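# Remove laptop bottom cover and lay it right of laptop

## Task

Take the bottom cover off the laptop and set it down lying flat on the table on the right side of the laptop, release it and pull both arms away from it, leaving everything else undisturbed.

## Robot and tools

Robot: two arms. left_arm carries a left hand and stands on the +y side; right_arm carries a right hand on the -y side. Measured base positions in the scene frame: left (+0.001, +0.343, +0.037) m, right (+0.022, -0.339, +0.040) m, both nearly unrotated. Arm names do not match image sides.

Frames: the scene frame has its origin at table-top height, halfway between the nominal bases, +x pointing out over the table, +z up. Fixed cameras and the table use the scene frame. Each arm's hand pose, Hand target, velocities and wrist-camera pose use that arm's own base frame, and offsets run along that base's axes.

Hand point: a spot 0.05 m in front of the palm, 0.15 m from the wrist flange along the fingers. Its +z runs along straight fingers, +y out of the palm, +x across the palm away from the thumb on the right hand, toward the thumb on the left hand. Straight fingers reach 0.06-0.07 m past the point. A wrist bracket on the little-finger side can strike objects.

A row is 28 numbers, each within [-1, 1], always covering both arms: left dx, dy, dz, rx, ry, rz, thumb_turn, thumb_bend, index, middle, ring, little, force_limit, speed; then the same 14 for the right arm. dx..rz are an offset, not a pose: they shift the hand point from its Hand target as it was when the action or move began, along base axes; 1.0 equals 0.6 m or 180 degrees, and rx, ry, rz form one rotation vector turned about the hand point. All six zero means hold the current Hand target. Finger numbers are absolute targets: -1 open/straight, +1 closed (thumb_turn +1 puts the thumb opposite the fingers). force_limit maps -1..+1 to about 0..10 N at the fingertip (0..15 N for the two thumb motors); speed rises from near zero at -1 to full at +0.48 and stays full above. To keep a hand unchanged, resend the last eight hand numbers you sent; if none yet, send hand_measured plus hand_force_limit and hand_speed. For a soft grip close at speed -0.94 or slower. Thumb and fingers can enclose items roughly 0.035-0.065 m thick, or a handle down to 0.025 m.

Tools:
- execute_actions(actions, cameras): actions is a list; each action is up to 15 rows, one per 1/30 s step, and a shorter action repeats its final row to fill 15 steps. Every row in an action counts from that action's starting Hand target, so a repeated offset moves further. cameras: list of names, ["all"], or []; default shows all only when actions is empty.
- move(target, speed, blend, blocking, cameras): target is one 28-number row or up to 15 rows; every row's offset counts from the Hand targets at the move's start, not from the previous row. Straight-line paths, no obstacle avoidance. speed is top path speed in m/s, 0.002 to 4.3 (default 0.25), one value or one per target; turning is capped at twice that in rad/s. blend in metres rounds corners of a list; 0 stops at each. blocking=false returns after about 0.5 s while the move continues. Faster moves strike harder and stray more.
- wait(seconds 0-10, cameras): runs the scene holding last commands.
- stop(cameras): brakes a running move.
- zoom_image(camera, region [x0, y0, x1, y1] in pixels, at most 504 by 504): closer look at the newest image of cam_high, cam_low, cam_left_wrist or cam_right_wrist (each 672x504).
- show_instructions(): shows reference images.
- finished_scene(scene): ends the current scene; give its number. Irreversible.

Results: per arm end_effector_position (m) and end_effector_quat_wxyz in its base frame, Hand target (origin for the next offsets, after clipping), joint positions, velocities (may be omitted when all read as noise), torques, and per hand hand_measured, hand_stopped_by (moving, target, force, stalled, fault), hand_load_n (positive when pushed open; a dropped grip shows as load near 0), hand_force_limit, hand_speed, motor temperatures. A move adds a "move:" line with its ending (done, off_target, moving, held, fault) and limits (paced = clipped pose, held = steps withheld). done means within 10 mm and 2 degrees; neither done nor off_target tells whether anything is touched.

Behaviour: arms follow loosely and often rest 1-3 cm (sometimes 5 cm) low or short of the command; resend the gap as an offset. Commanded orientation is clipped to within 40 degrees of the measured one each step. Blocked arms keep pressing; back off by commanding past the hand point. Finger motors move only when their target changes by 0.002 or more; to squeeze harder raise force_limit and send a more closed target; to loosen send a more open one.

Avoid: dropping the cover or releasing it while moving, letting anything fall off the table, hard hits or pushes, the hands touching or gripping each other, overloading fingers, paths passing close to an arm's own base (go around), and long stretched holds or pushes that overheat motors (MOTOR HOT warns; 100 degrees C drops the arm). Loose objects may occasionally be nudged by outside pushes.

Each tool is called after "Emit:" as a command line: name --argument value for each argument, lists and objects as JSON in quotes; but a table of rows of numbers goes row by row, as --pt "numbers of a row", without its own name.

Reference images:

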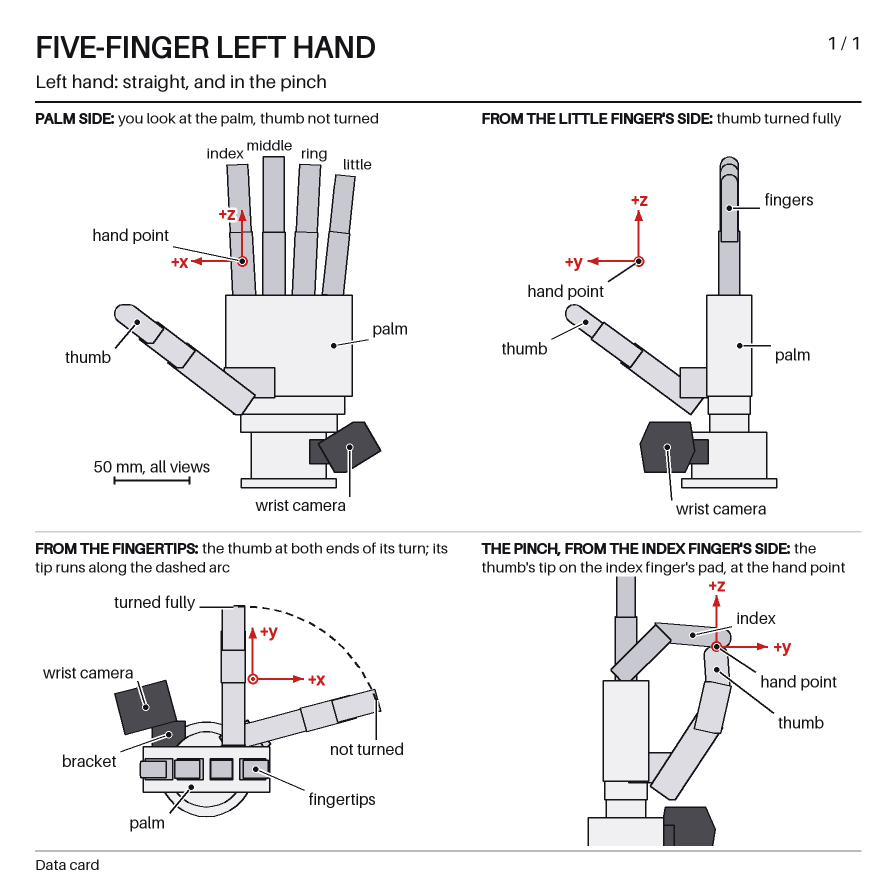

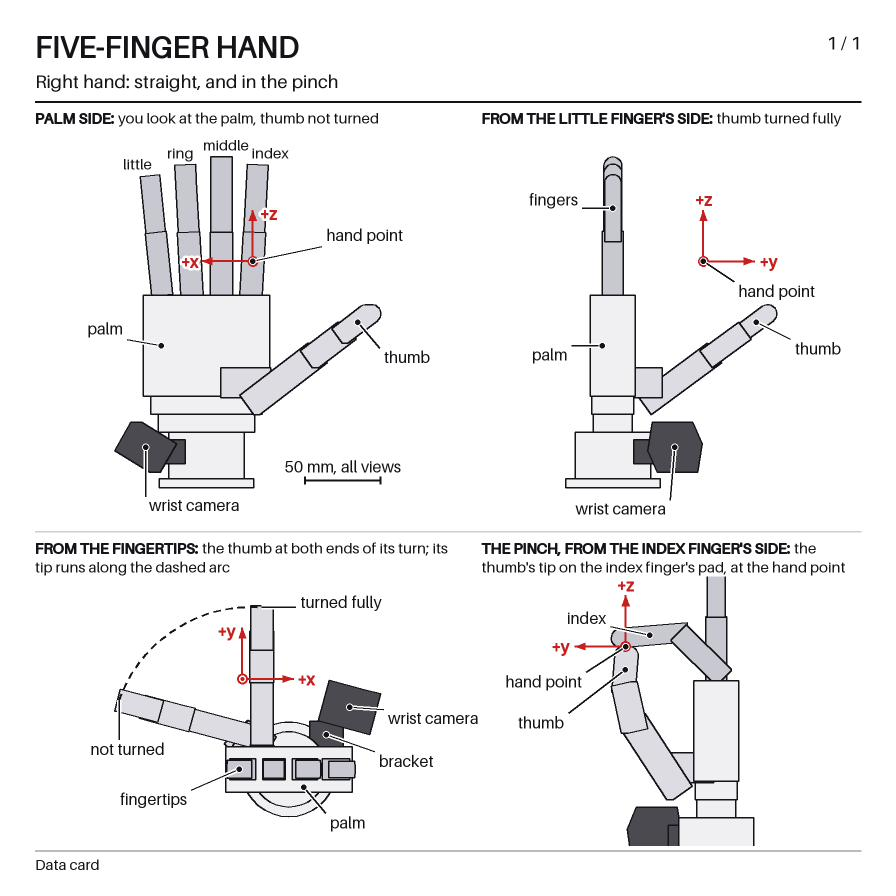

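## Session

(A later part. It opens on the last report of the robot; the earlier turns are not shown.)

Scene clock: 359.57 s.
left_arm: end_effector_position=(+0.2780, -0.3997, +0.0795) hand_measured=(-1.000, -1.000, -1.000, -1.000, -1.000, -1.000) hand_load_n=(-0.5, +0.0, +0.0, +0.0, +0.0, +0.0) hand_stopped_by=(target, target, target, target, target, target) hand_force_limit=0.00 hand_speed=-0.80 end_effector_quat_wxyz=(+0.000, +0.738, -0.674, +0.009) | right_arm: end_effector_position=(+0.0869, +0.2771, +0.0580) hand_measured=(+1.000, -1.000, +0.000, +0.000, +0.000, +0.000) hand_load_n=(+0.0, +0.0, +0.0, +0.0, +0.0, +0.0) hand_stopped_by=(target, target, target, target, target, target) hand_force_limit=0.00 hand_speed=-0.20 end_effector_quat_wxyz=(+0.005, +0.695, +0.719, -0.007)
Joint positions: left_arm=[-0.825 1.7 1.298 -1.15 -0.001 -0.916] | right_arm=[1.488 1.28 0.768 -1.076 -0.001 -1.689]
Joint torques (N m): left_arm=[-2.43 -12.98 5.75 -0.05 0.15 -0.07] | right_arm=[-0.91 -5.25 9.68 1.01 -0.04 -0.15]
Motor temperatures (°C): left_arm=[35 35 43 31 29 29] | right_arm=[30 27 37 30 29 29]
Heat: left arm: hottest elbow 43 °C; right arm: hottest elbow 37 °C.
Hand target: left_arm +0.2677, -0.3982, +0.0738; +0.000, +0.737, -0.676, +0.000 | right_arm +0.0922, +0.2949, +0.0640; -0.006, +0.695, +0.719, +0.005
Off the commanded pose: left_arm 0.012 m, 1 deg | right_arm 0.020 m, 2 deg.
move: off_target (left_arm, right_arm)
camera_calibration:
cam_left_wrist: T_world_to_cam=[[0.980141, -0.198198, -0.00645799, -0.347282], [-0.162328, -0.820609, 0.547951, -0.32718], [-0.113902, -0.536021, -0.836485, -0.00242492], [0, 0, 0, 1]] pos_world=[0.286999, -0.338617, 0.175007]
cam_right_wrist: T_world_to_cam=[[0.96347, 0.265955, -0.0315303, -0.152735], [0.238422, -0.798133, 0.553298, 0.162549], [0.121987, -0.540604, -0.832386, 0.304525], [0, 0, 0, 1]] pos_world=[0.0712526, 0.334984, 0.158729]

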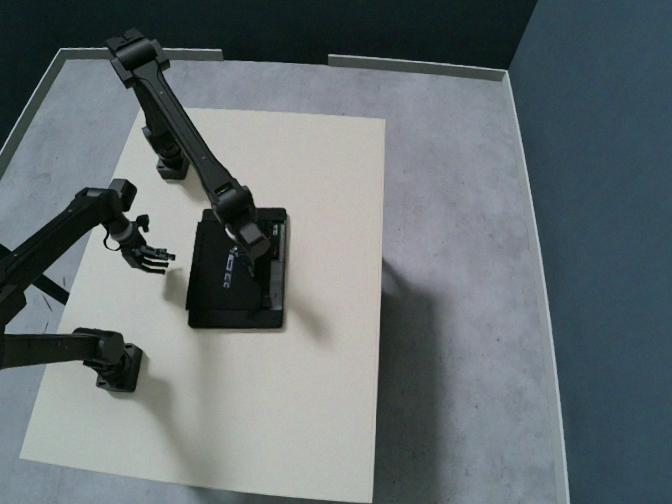

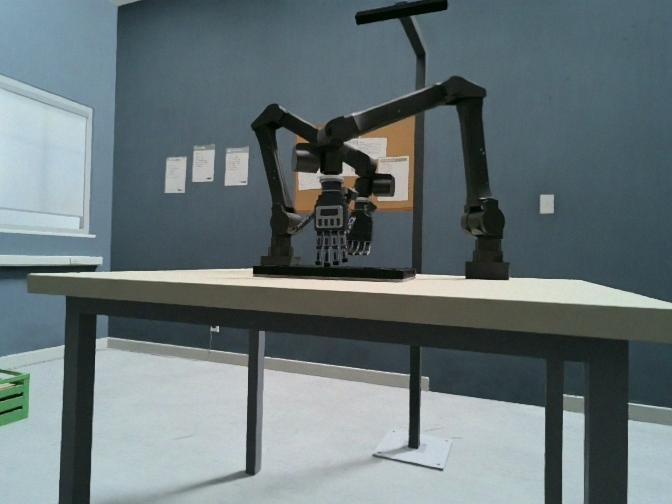

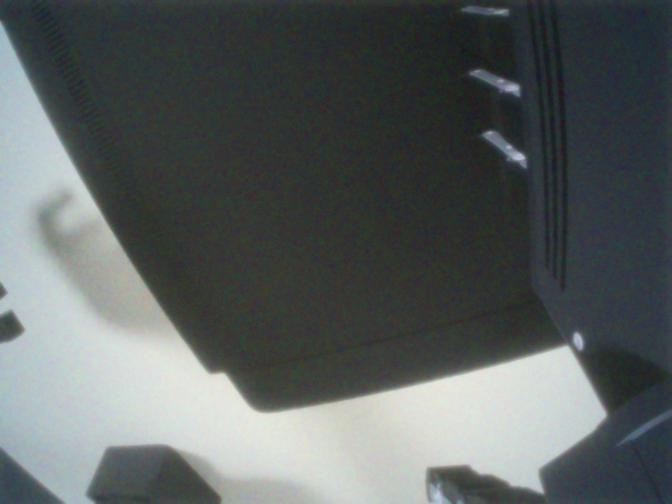

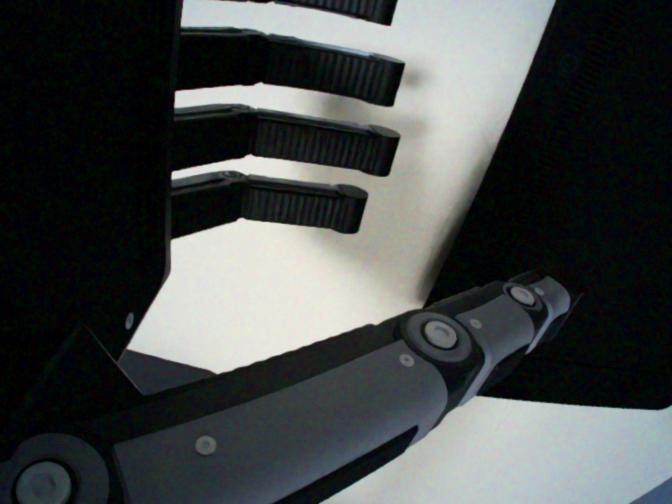

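Emit:
move --pt "0 0 0 0 0 0 -1 -1 -1 -1 -1 -1 0 -0.8 0 0 -0.065 0 0 0 1 -1 0 0 0 0 0 -0.2" --speed 0.1 --cameras '["all"]'

Emit:
zoom_image --camera "cam_low" --region '[290, 220, 400, 290]'

Emit:
zoom_image --camera "cam_high" --region '[140, 190, 310, 340]'

Scene clock: 375.40 s.
left_arm: end_effector_position=(+0.2780, -0.3997, +0.0795) hand_measured=(-1.000, -1.000, -1.000, -1.000, -1.000, -1.000) hand_load_n=(+0.0, +0.0, +0.5, +0.0, +0.0, +0.0) hand_stopped_by=(target, target, target, target, target, target) hand_force_limit=0.00 hand_speed=-0.80 end_effector_quat_wxyz=(+0.000, +0.738, -0.674, +0.009) | right_arm: end_effector_position=(+0.0883, +0.2946, +0.0301) hand_measured=(+1.000, -1.000, +0.000, +0.000, +0.000, +0.000) hand_load_n=(+0.0, +0.0, +0.0, +0.0, +0.0, +0.0) hand_stopped_by=(target, target, target, target, target, target) hand_force_limit=0.00 hand_speed=-0.20 end_effector_quat_wxyz=(-0.006, +0.694, +0.720, +0.007)
Joint positions: left_arm=[-0.825 1.7 1.298 -1.15 -0.001 -0.916] | right_arm=[1.488 1.348 0.747 -0.951 -0.002 -1.689]
Joint torques (N m): left_arm=[-2.37 -13.16 5.81 -0.05 0.13 -0.07] | right_arm=[-0.91 -6.07 6.38 1.1 -0.04 -0.15]
Heat: left arm: hottest elbow 42 °C; right arm: hottest elbow 38 °C.
Hand target: left_arm +0.2677, -0.3982, +0.0738; +0.000, +0.737, -0.676, +0.000 | right_arm +0.0923, +0.2949, +0.0250; -0.006, +0.695, +0.719, +0.005
Off the commanded pose: left_arm 0.012 m, 1 deg | right_arm 0.006 m, 0 deg.
move: off_target (left_arm)
camera_calibration:
cam_left_wrist: T_world_to_cam=[[0.980141, -0.198198, -0.00645799, -0.347282], [-0.162328, -0.820609, 0.547951, -0.32718], [-0.113902, -0.536021, -0.836485, -0.00242492], [0, 0, 0, 1]] pos_world=[0.286999, -0.338617, 0.175007]
cam_right_wrist: T_world_to_cam=[[0.963422, 0.26724, -0.0200356, -0.160387], [0.237588, -0.817149, 0.525185, 0.19818], [0.123978, -0.510735, -0.850752, 0.282155], [0, 0, 0, 1]] pos_world=[0.072454, 0.348911, 0.132749]

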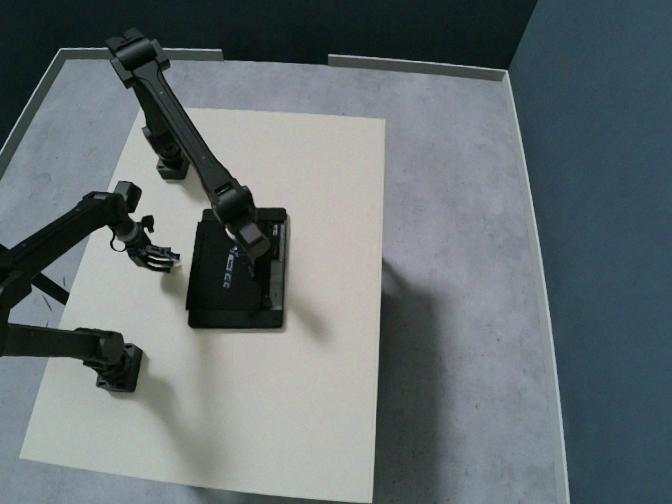

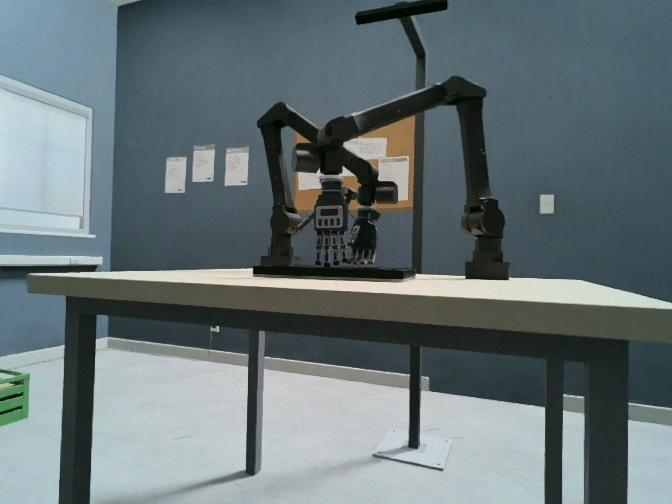

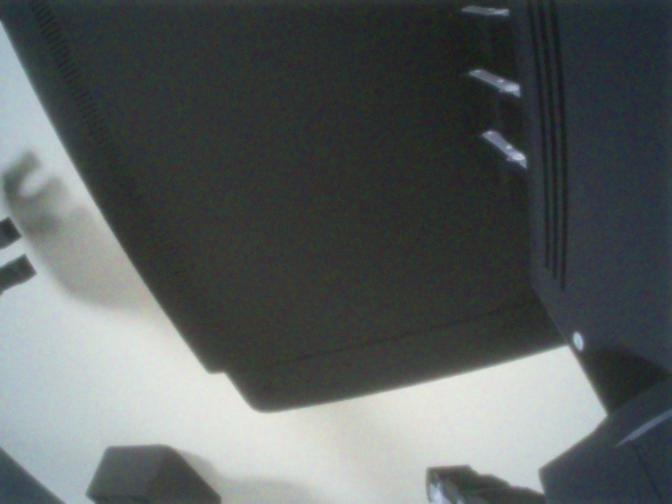

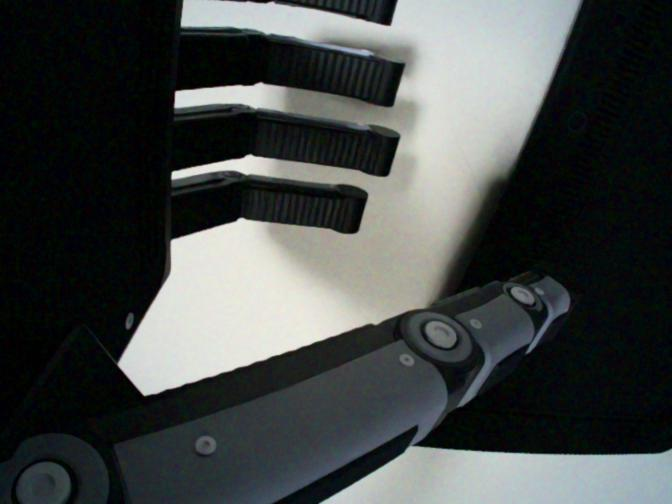

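Scaled by 4.582.

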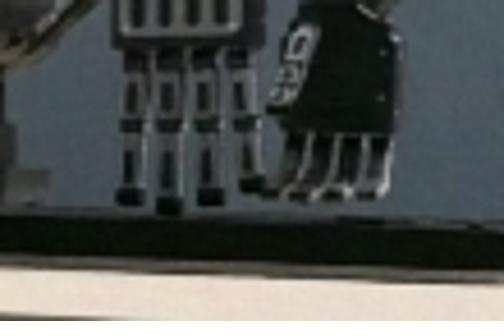

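Scaled by 2.965.

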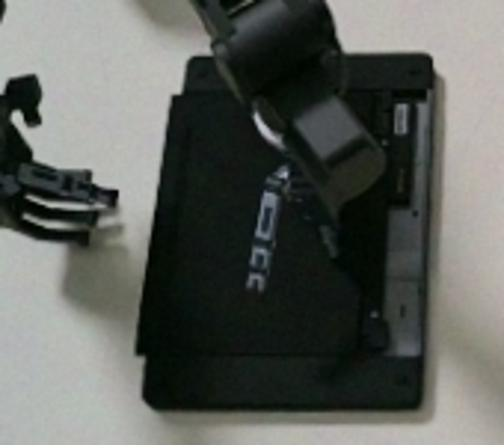

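Emit:
move --pt "0 0 0 0 0 0 -1 -1 -1 -1 -1 -1 0 -0.8 0 0 -0.035 0 0 0 1 -1 0 0 0 0 0 -0.2" --speed 0.06 --cameras '["cam_low","cam_right_wrist"]'

Emit:
zoom_image --camera "cam_low" --region '[290, 220, 400, 290]'

Scene clock: 382.03 s.
left_arm: end_effector_position=(+0.2780, -0.3997, +0.0795) hand_measured=(-1.000, -1.000, -1.000, -1.000, -1.000, -1.000) hand_load_n=(+0.0, +0.0, +0.0, +0.0, +0.0, +0.0) hand_stopped_by=(target, target, target, target, target, target) hand_force_limit=0.00 hand_speed=-0.80 end_effector_quat_wxyz=(+0.000, +0.738, -0.674, +0.009) | right_arm: end_effector_position=(+0.0884, +0.2958, +0.0098) hand_measured=(+1.000, -1.000, +0.000, +0.000, +0.000, +0.000) hand_load_n=(+0.0, +0.0, +0.0, +0.0, +0.0, +0.0) hand_stopped_by=(target, target, target, target, target, target) hand_force_limit=0.00 hand_speed=-0.20 end_effector_quat_wxyz=(-0.007, +0.694, +0.720, +0.008)
Joint positions: left_arm=[-0.825 1.7 1.298 -1.15 -0.001 -0.916] | right_arm=[1.488 1.389 0.721 -0.881 -0.002 -1.689]
Joint torques (N m): left_arm=[-2.43 -13.22 5.75 -0.12 0.12 -0.08] | right_arm=[-0.91 -6.24 5.94 1.11 -0.03 -0.15]
Heat: left arm: hottest elbow 42 °C; right arm: hottest elbow 37 °C.
Hand target: left_arm +0.2677, -0.3982, +0.0738; +0.000, +0.737, -0.676, +0.000 | right_arm +0.0923, +0.2949, +0.0041; -0.006, +0.695, +0.719, +0.005
Off the commanded pose: left_arm 0.012 m, 1 deg | right_arm 0.007 m, 0 deg.
move: off_target (left_arm)
camera_calibration:
cam_right_wrist: T_world_to_cam=[[0.963417, 0.267323, -0.0191139, -0.161287], [0.2375, -0.81854, 0.523055, 0.210264], [0.124179, -0.50846, -0.852085, 0.264895], [0, 0, 0, 1]] pos_world=[0.0725542, 0.349913, 0.112651]
Images, in order (width x height): cam_low 672x504, cam_right_wrist 672x504.

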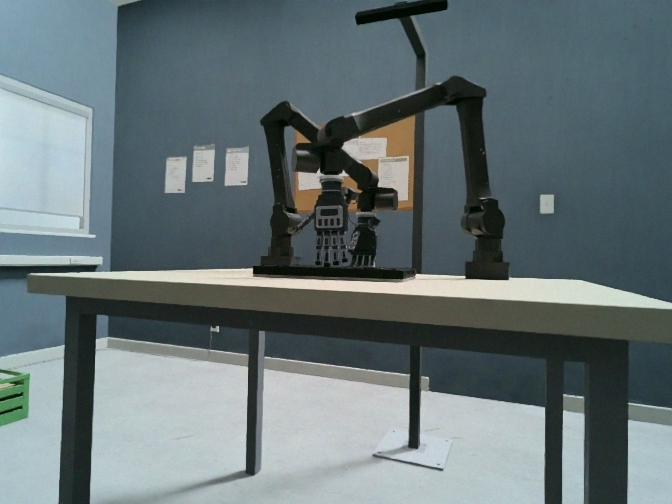

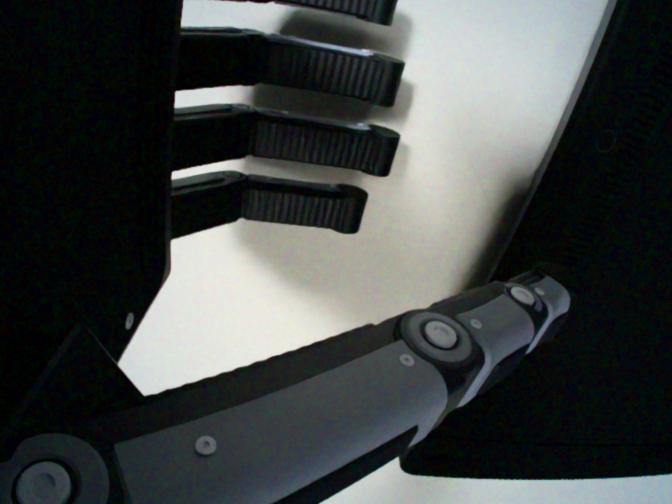

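Scaled by 4.582.

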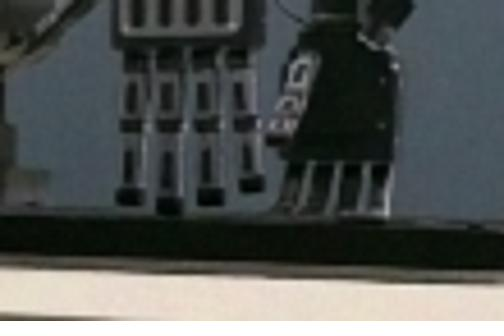

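Emit:
zoom_image --camera "cam_right_wrist" --region '[450, 0, 672, 290]'

Emit:
zoom_image --camera "cam_right_wrist" --region '[180, 0, 450, 290]'

Scaled by 1.738 from the camera's 672x504 image, which has a finer 960x720 frame.

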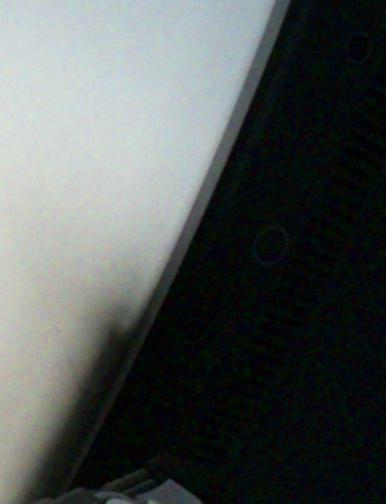

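Scaled by 1.738 from the camera's 672x504 image, which has a finer 960x720 frame.

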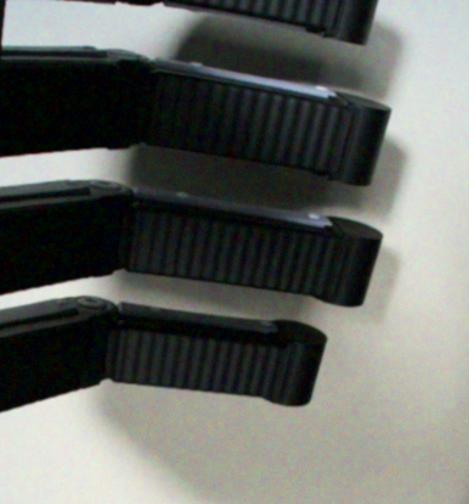

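Emit:
move --pt "0 0 0 0 0 0 -1 -1 -1 -1 -1 -1 0 -0.8 0 0 -0.015 0 0 0 1 -1 0 0 0 0 0 -0.2" --pt "0 0 0 0 0 0 -1 -1 -1 -1 -1 -1 0 -0.8 0.06 0 -0.015 0 0 0 1 -1 0 0 0 0 0 -0.2" --speed 0.06 --cameras '["cam_low","cam_right_wrist","cam_high"]'

Emit:
zoom_image --camera "cam_right_wrist" --region '[300, 0, 600, 300]'

Emit:
zoom_image --camera "cam_high" --region '[140, 220, 240, 310]'

Scene clock: 401.30 s.
left_arm: end_effector_position=(+0.2780, -0.3997, +0.0795) hand_measured=(-1.000, -1.000, -1.000, -1.000, -1.000, -1.000) hand_load_n=(+0.0, +0.0, +0.0, +0.0, +0.0, +0.0) hand_stopped_by=(target, target, target, target, target, target) hand_force_limit=0.00 hand_speed=-0.80 end_effector_quat_wxyz=(+0.000, +0.738, -0.674, +0.009) | right_arm: end_effector_position=(+0.1234, +0.2894, -0.0028) hand_measured=(+1.000, -1.000, +0.000, +0.000, +0.000, +0.000) hand_load_n=(+0.0, +0.0, +0.0, +0.5, +0.0, +0.0) hand_stopped_by=(target, target, target, target, target, target) hand_force_limit=0.00 hand_speed=-0.20 end_effector_quat_wxyz=(-0.003, +0.695, +0.719, +0.003)
Joint positions: left_arm=[-0.825 1.7 1.298 -1.15 -0.001 -0.916] | right_arm=[1.378 1.422 0.71 -0.851 -0.003 -1.798]
Joint torques (N m): left_arm=[-2.43 -13.27 5.76 -0.09 0.14 -0.06] | right_arm=[-0.79 -6.3 6.83 1.07 -0.04 -0.14]
Heat: left arm: hottest elbow 41 °C; right arm: hottest elbow 36 °C.
Hand target: left_arm +0.2677, -0.3982, +0.0738; +0.000, +0.737, -0.676, +0.000 | right_arm +0.1283, +0.2948, -0.0050; -0.006, +0.695, +0.719, +0.005
Off the commanded pose: left_arm 0.012 m, 1 deg | right_arm 0.008 m, 0 deg.
move: off_target (left_arm)
camera_calibration:
cam_right_wrist: T_world_to_cam=[[0.963802, 0.26556, -0.0237466, -0.193033], [0.236926, -0.812211, 0.533085, 0.201483], [0.122279, -0.519415, -0.845728, 0.249884], [0, 0, 0, 1]] pos_world=[0.107754, 0.344702, 0.0993428]
Images, in order (width x height): cam_high 672x504, cam_low 672x504, cam_right_wrist 672x504.

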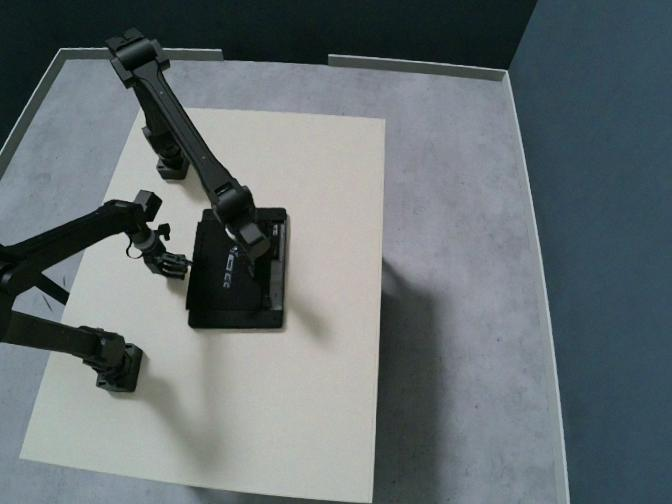

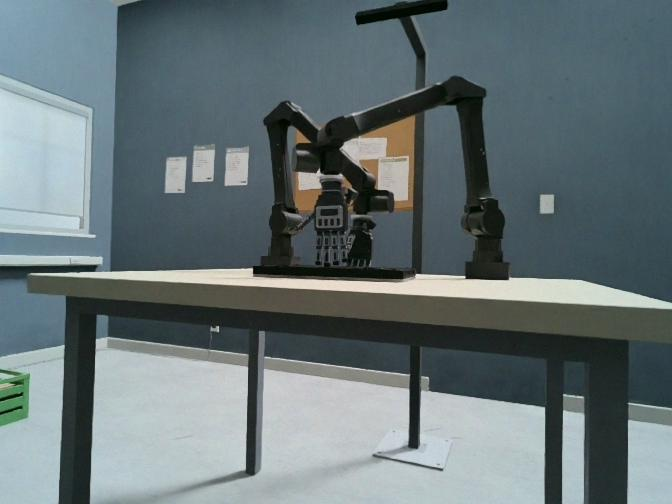

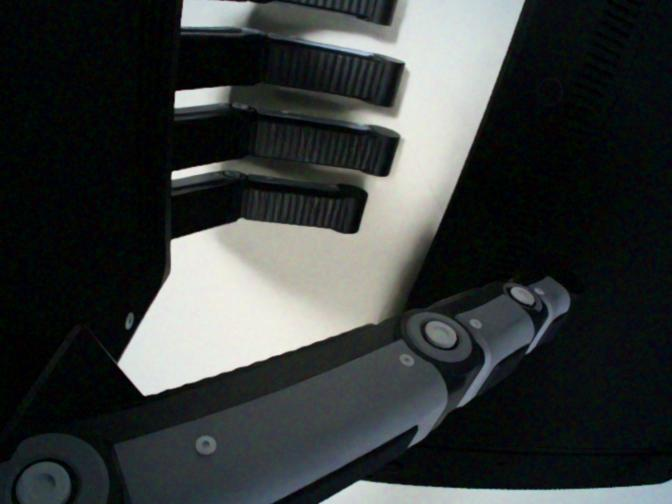

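Scaled by 1.680 from the camera's 672x504 image, which has a finer 960x720 frame.

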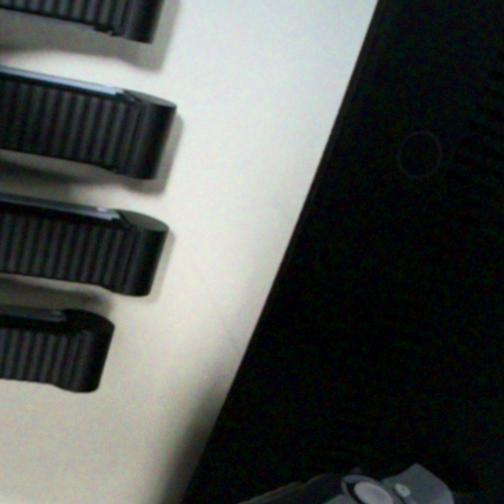

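Scaled by 5.040.

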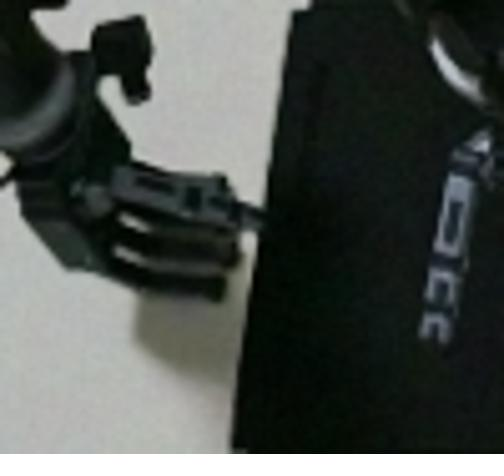

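Emit:
move --pt "0 0 0 0 0 0 -1 -1 -1 -1 -1 -1 0 -0.8 0.035 0 -0.003 0 0 0 1 -1 0 0 0 0 0 -0.2" --speed 0.04 --cameras '["cam_low","cam_right_wrist","cam_high","cam_left_wrist"]'

Emit:
zoom_image --camera "cam_right_wrist" --region '[300, 0, 600, 300]'

Emit:
zoom_image --camera "cam_high" --region '[140, 220, 240, 310]'

Scene clock: 408.73 s.
left_arm: end_effector_position=(+0.2780, -0.3997, +0.0795) hand_measured=(-1.000, -1.000, -1.000, -1.000, -1.000, -1.000) hand_load_n=(-0.5, +0.0, +0.0, +0.0, +0.0, +0.0) hand_stopped_by=(target, target, target, target, target, target) hand_force_limit=0.00 hand_speed=-0.80 end_effector_quat_wxyz=(+0.000, +0.738, -0.674, +0.009) | right_arm: end_effector_position=(+0.1399, +0.2860, -0.0039) hand_measured=(+1.000, -1.000, +0.000, +0.000, +0.000, +0.000) hand_load_n=(+0.0, +0.0, +0.0, -3.5, +0.0, +0.0) hand_stopped_by=(target, target, target, target, target, target) hand_force_limit=0.00 hand_speed=-0.20 end_effector_quat_wxyz=(-0.004, +0.694, +0.720, +0.001)
Joint positions: left_arm=[-0.825 1.7 1.298 -1.15 -0.001 -0.916] | right_arm=[1.324 1.425 0.71 -0.85 -0.006 -1.855]
Joint torques (N m): left_arm=[-2.73 -12.92 5.79 -0.09 0.15 -0.08] | right_arm=[-1.44 -5.42 7.66 1.21 0.08 -0.2]
Heat: left arm: hottest elbow 41 °C; right arm: hottest elbow 36 °C.
Hand target: left_arm +0.2677, -0.3982, +0.0738; +0.000, +0.737, -0.676, +0.000 | right_arm +0.1494, +0.2948, -0.0067; -0.006, +0.695, +0.719, +0.005
Off the commanded pose: left_arm 0.012 m, 1 deg | right_arm 0.013 m, 0 deg.
move: off_target (left_arm, right_arm)
camera_calibration:
cam_left_wrist: T_world_to_cam=[[0.980141, -0.198198, -0.00645799, -0.347282], [-0.162328, -0.820609, 0.547951, -0.32718], [-0.113902, -0.536021, -0.836485, -0.00242492], [0, 0, 0, 1]] pos_world=[0.286999, -0.338617, 0.175007]
cam_right_wrist: T_world_to_cam=[[0.962804, 0.268848, -0.0270088, -0.20883], [0.241432, -0.8111, 0.532755, 0.194474], [0.121323, -0.519459, -0.845839, 0.245302], [0, 0, 0, 1]] pos_world=[0.12435, 0.341306, 0.0982385]

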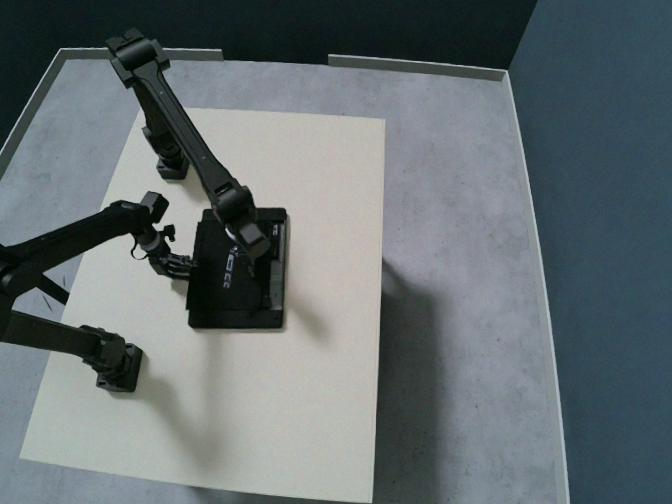

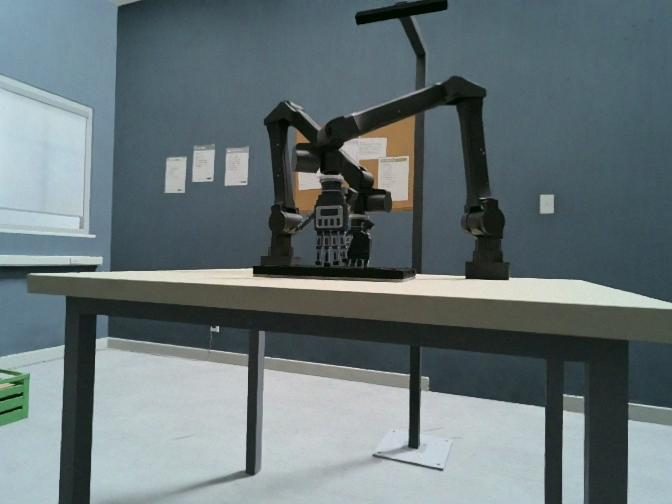

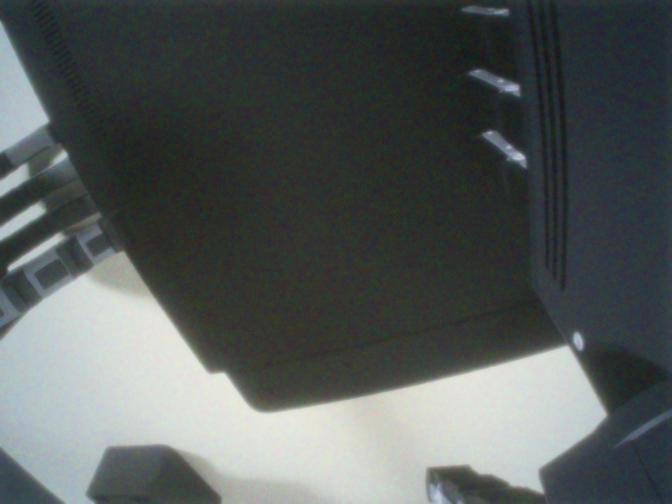

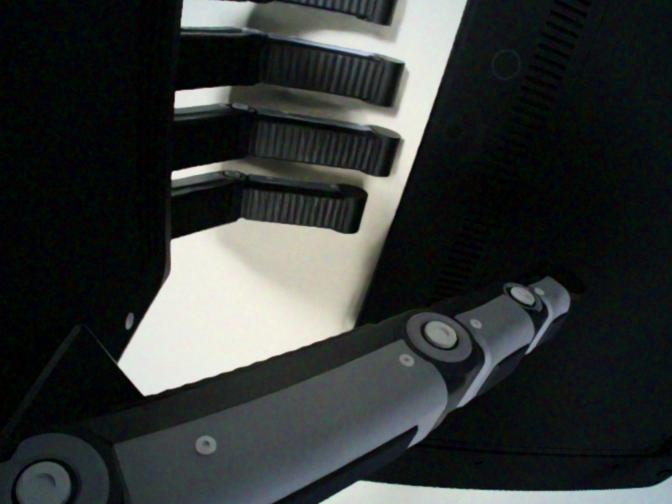

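Scaled by 1.680 from the camera's 672x504 image, which has a finer 960x720 frame.

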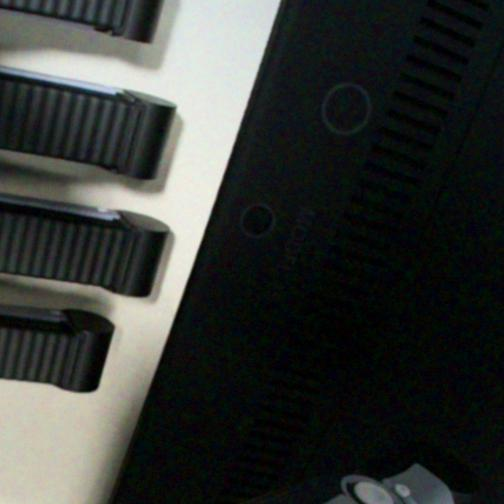

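Scaled by 5.040.

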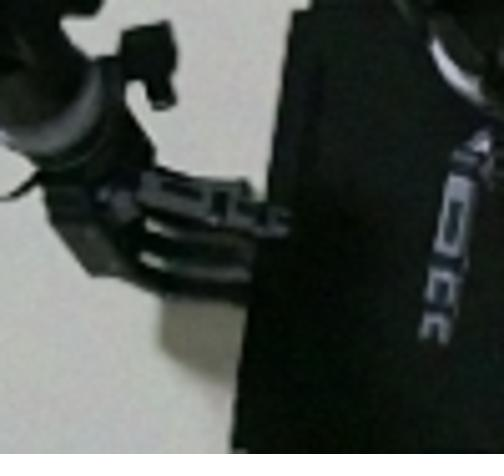

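Emit:
move --pt "0 0 0 0 0 0 -1 -1 -1 -1 -1 -1 0 -0.8 0.025 0 0 0 0 0 1 -1 0 0 0 0 0 -0.2" --speed 0.03 --cameras '["cam_right_wrist","cam_high"]'

Emit:
zoom_image --camera "cam_right_wrist" --region '[300, 0, 600, 300]'

Emit:
zoom_image --camera "cam_high" --region '[140, 220, 240, 310]'

Scene clock: 415.07 s.
left_arm: end_effector_position=(+0.2780, -0.3997, +0.0795) hand_measured=(-1.000, -1.000, -1.000, -1.000, -1.000, -1.000) hand_load_n=(+0.0, +0.0, +0.0, +0.0, +0.0, +0.0) hand_stopped_by=(target, target, target, target, target, target) hand_force_limit=0.00 hand_speed=-0.80 end_effector_quat_wxyz=(+0.000, +0.738, -0.674, +0.009) | right_arm: end_effector_position=(+0.1530, +0.2863, -0.0040) hand_measured=(+1.000, -1.000, +0.000, +0.000, +0.000, +0.000) hand_load_n=(+0.0, +0.0, +0.0, -4.0, +0.0, +0.0) hand_stopped_by=(target, target, target, target, target, target) hand_force_limit=0.00 hand_speed=-0.20 end_effector_quat_wxyz=(-0.006, +0.695, +0.719, +0.001)
Joint positions: left_arm=[-0.825 1.7 1.298 -1.15 -0.001 -0.916] | right_arm=[1.283 1.434 0.72 -0.85 -0.009 -1.893]
Joint torques (N m): left_arm=[-2.37 -12.98 5.83 -0.06 0.14 -0.07] | right_arm=[-1.61 -5.48 7.79 1.16 0.18 -0.24]
Heat: left arm: hottest elbow 41 °C; right arm: hottest elbow 36 °C.
Hand target: left_arm +0.2677, -0.3982, +0.0738; +0.000, +0.737, -0.676, +0.000 | right_arm +0.1644, +0.2947, -0.0068; -0.006, +0.695, +0.719, +0.004
Off the commanded pose: left_arm 0.012 m, 1 deg | right_arm 0.014 m, 0 deg.
move: off_target (left_arm, right_arm)
camera_calibration:
cam_right_wrist: T_world_to_cam=[[0.96354, 0.265998, -0.0288931, -0.220822], [0.240277, -0.812709, 0.530822, 0.192222], [0.117716, -0.518411, -0.846991, 0.244102], [0, 0, 0, 1]] pos_world=[0.137849, 0.341503, 0.0983363]
Images, in order (width x height): cam_high 672x504, cam_right_wrist 672x504.

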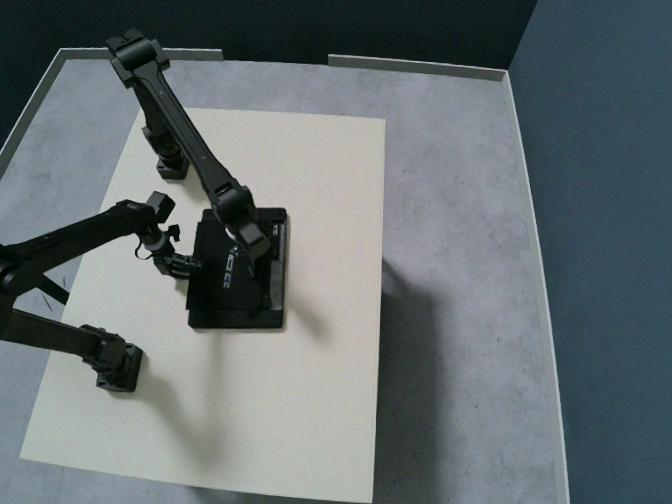

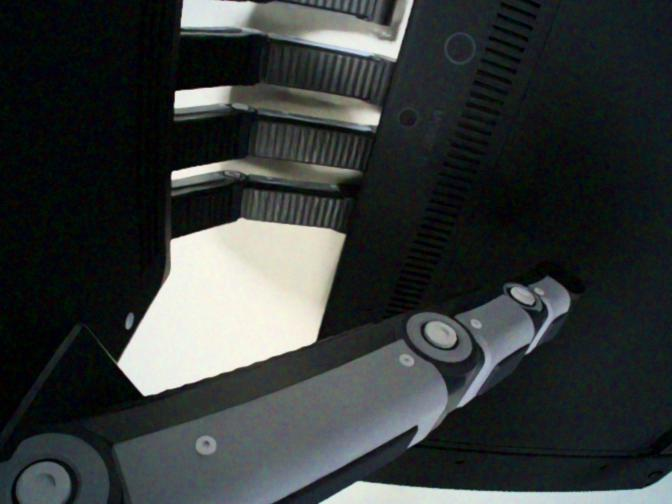

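Scaled by 1.680 from the camera's 672x504 image, which has a finer 960x720 frame.

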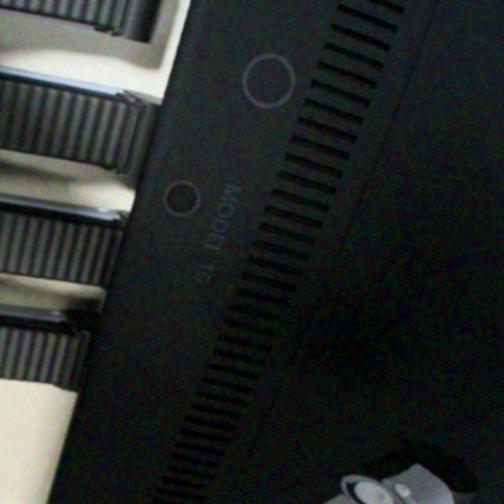

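Scaled by 5.040.

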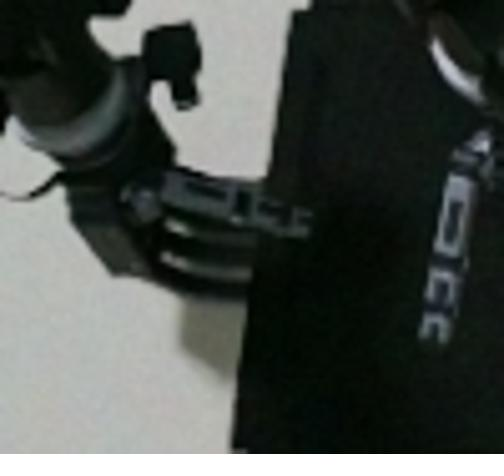

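Emit:
move --pt "0 0 0 0 0 0 -1 -1 -1 -1 -1 -1 0 -0.8 0.015 0 0 0 0 0 1 -1 0 0 0 0 0 -0.2" --speed 0.03 --cameras '["cam_right_wrist"]'

Emit:
zoom_image --camera "cam_right_wrist" --region '[300, 0, 600, 300]'

Scene clock: 423.27 s.
left_arm: end_effector_position=(+0.2780, -0.3997, +0.0795) hand_measured=(-1.000, -1.000, -1.000, -1.000, -1.000, -1.000) hand_load_n=(+0.0, +0.0, +0.0, +0.0, +0.0, +0.0) hand_stopped_by=(target, target, target, target, target, target) hand_force_limit=0.00 hand_speed=-0.80 end_effector_quat_wxyz=(+0.000, +0.738, -0.674, +0.009) | right_arm: end_effector_position=(+0.1540, +0.2864, -0.0042) hand_measured=(+1.000, -1.000, +0.000, +0.000, +0.000, +0.000) hand_load_n=(+0.0, +0.0, +0.0, -5.5, -0.5, +0.0) hand_stopped_by=(target, target, target, target, target, target) hand_force_limit=0.00 hand_speed=-0.20 end_effector_quat_wxyz=(-0.011, +0.694, +0.720, -0.002)
Joint positions: left_arm=[-0.825 1.7 1.298 -1.15 -0.001 -0.916] | right_arm=[1.273 1.434 0.722 -0.852 -0.021 -1.905]
Joint torques (N m): left_arm=[-2.37 -13.39 5.75 -0.06 0.14 -0.07] | right_arm=[-2.61 -5.01 8.18 1.22 0.67 -0.38]
Heat: left arm: hottest elbow 41 °C; right arm: hottest elbow 36 °C.
Hand target: left_arm +0.2677, -0.3982, +0.0738; +0.000, +0.737, -0.676, +0.000 | right_arm +0.1732, +0.2948, -0.0069; -0.006, +0.695, +0.719, +0.004
Off the commanded pose: left_arm 0.012 m, 1 deg | right_arm 0.021 m, 1 deg.
move: off_target (left_arm, right_arm)
camera_calibration:
cam_right_wrist: T_world_to_cam=[[0.962628, 0.267998, -0.0390524, -0.222336], [0.247879, -0.813759, 0.525692, 0.191314], [0.109105, -0.515726, -0.849778, 0.244392], [0, 0, 0, 1]] pos_world=[0.13994, 0.341308, 0.0984236]
Images, in order (width x height): cam_right_wrist 672x504.

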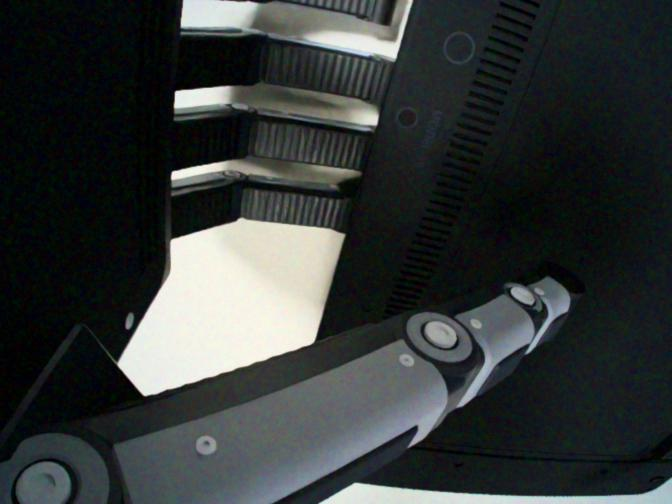

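Scaled by 1.680 from the camera's 672x504 image, which has a finer 960x720 frame.

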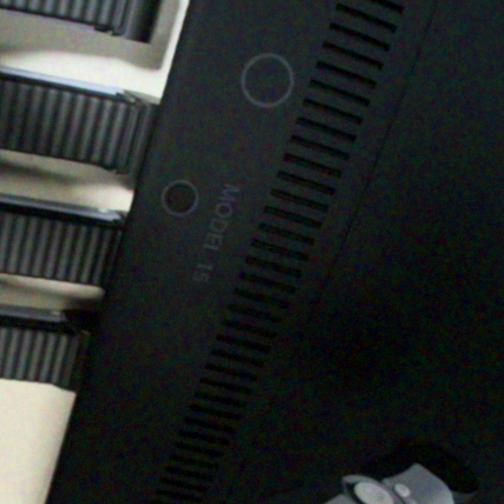

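Emit:
move --pt "0 0 0 0 0 0 -1 -1 -1 -1 -1 -1 0 -0.8 -0.02 0 0.012 0 0 0 1 -1 0 0 0 0 0 -0.2" --pt "0 0 0 0 0 0 -1 -1 -1 -1 -1 -1 0 -0.8 -0.02 0 0.065 0 0 0 1 -1 0 0 0 0 0 -0.2" --speed 0.04 --cameras '["all"]'

Emit:
zoom_image --camera "cam_right_wrist" --region '[300, 0, 600, 300]'

Emit:
zoom_image --camera "cam_low" --region '[240, 190, 440, 300]'

Scene clock: 430.73 s.
left_arm: end_effector_position=(+0.2780, -0.3998, +0.0805) hand_measured=(-1.000, -1.000, -1.000, -1.000, -1.000, -1.000) hand_load_n=(+0.0, +0.0, +0.0, -0.5, +0.0, +0.0) hand_stopped_by=(target, target, target, target, target, target) hand_force_limit=0.00 hand_speed=-0.80 end_effector_quat_wxyz=(+0.000, +0.738, -0.674, +0.010) | right_arm: end_effector_position=(+0.1539, +0.2798, +0.0175) hand_measured=(+1.000, -1.000, +0.000, +0.000, +0.000, +0.000) hand_load_n=(+0.0, +0.0, +1.5, +0.0, +0.0, +0.0) hand_stopped_by=(target, target, target, target, target, target) hand_force_limit=0.00 hand_speed=-0.20 end_effector_quat_wxyz=(-0.001, +0.694, +0.720, -0.012)
Joint positions: left_arm=[-0.825 1.698 1.298 -1.15 -0.001 -0.916] | right_arm=[1.273 1.394 0.751 -0.95 -0.013 -1.905]
Joint torques (N m): left_arm=[-2.43 -12.98 5.76 -0.03 0.14 -0.07] | right_arm=[-0.21 -8.29 9.36 -0.03 0.32 -0.05]
Heat: left arm: hottest elbow 41 °C; right arm: hottest elbow 36 °C.
Hand target: left_arm +0.2677, -0.3982, +0.0737; +0.000, +0.737, -0.676, +0.000 | right_arm +0.1614, +0.2949, +0.0323; -0.006, +0.695, +0.719, +0.005
Off the commanded pose: left_arm 0.012 m, 1 deg | right_arm 0.022 m, 2 deg.
move: off_target (left_arm, right_arm)
camera_calibration:
cam_left_wrist: T_world_to_cam=[[0.980141, -0.198251, -0.00457901, -0.347505], [-0.163232, -0.819688, 0.54906, -0.327283], [-0.112605, -0.537408, -0.835771, -0.0025163], [0, 0, 0, 1]] pos_world=[0.286898, -0.338516, 0.176004]
cam_right_wrist: T_world_to_cam=[[0.962504, 0.267131, -0.0471993, -0.219235], [0.24836, -0.797795, 0.549401, 0.169644], [0.109107, -0.540523, -0.834225, 0.266186], [0, 0, 0, 1]] pos_world=[0.139839, 0.337785, 0.118509]

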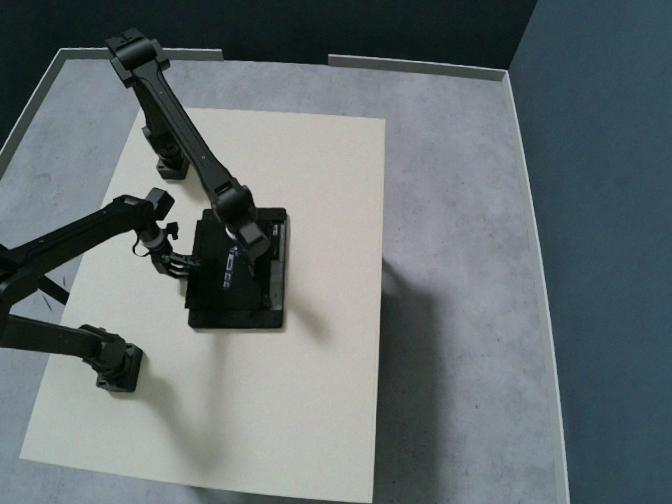

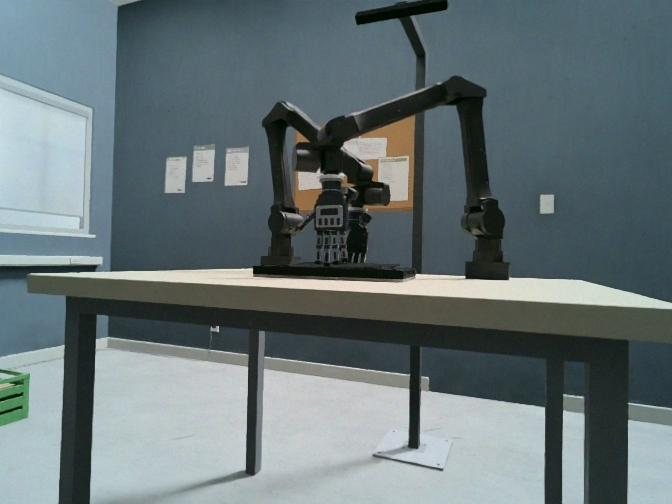

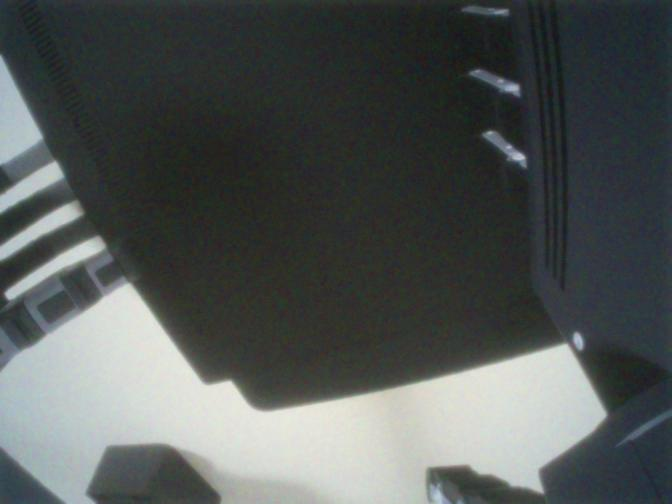

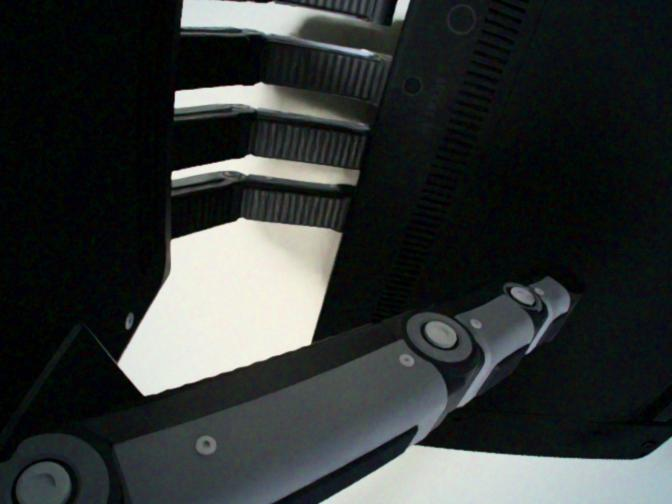

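Scaled by 1.680 from the camera's 672x504 image, which has a finer 960x720 frame.

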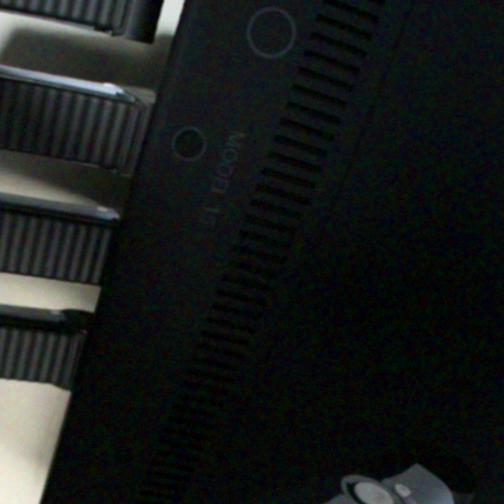

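Scaled by 2.520.

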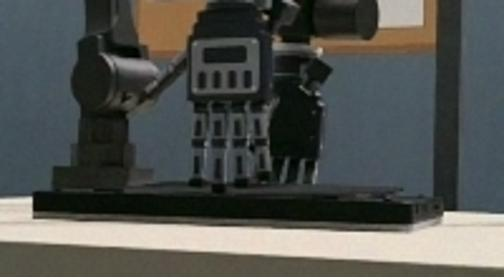

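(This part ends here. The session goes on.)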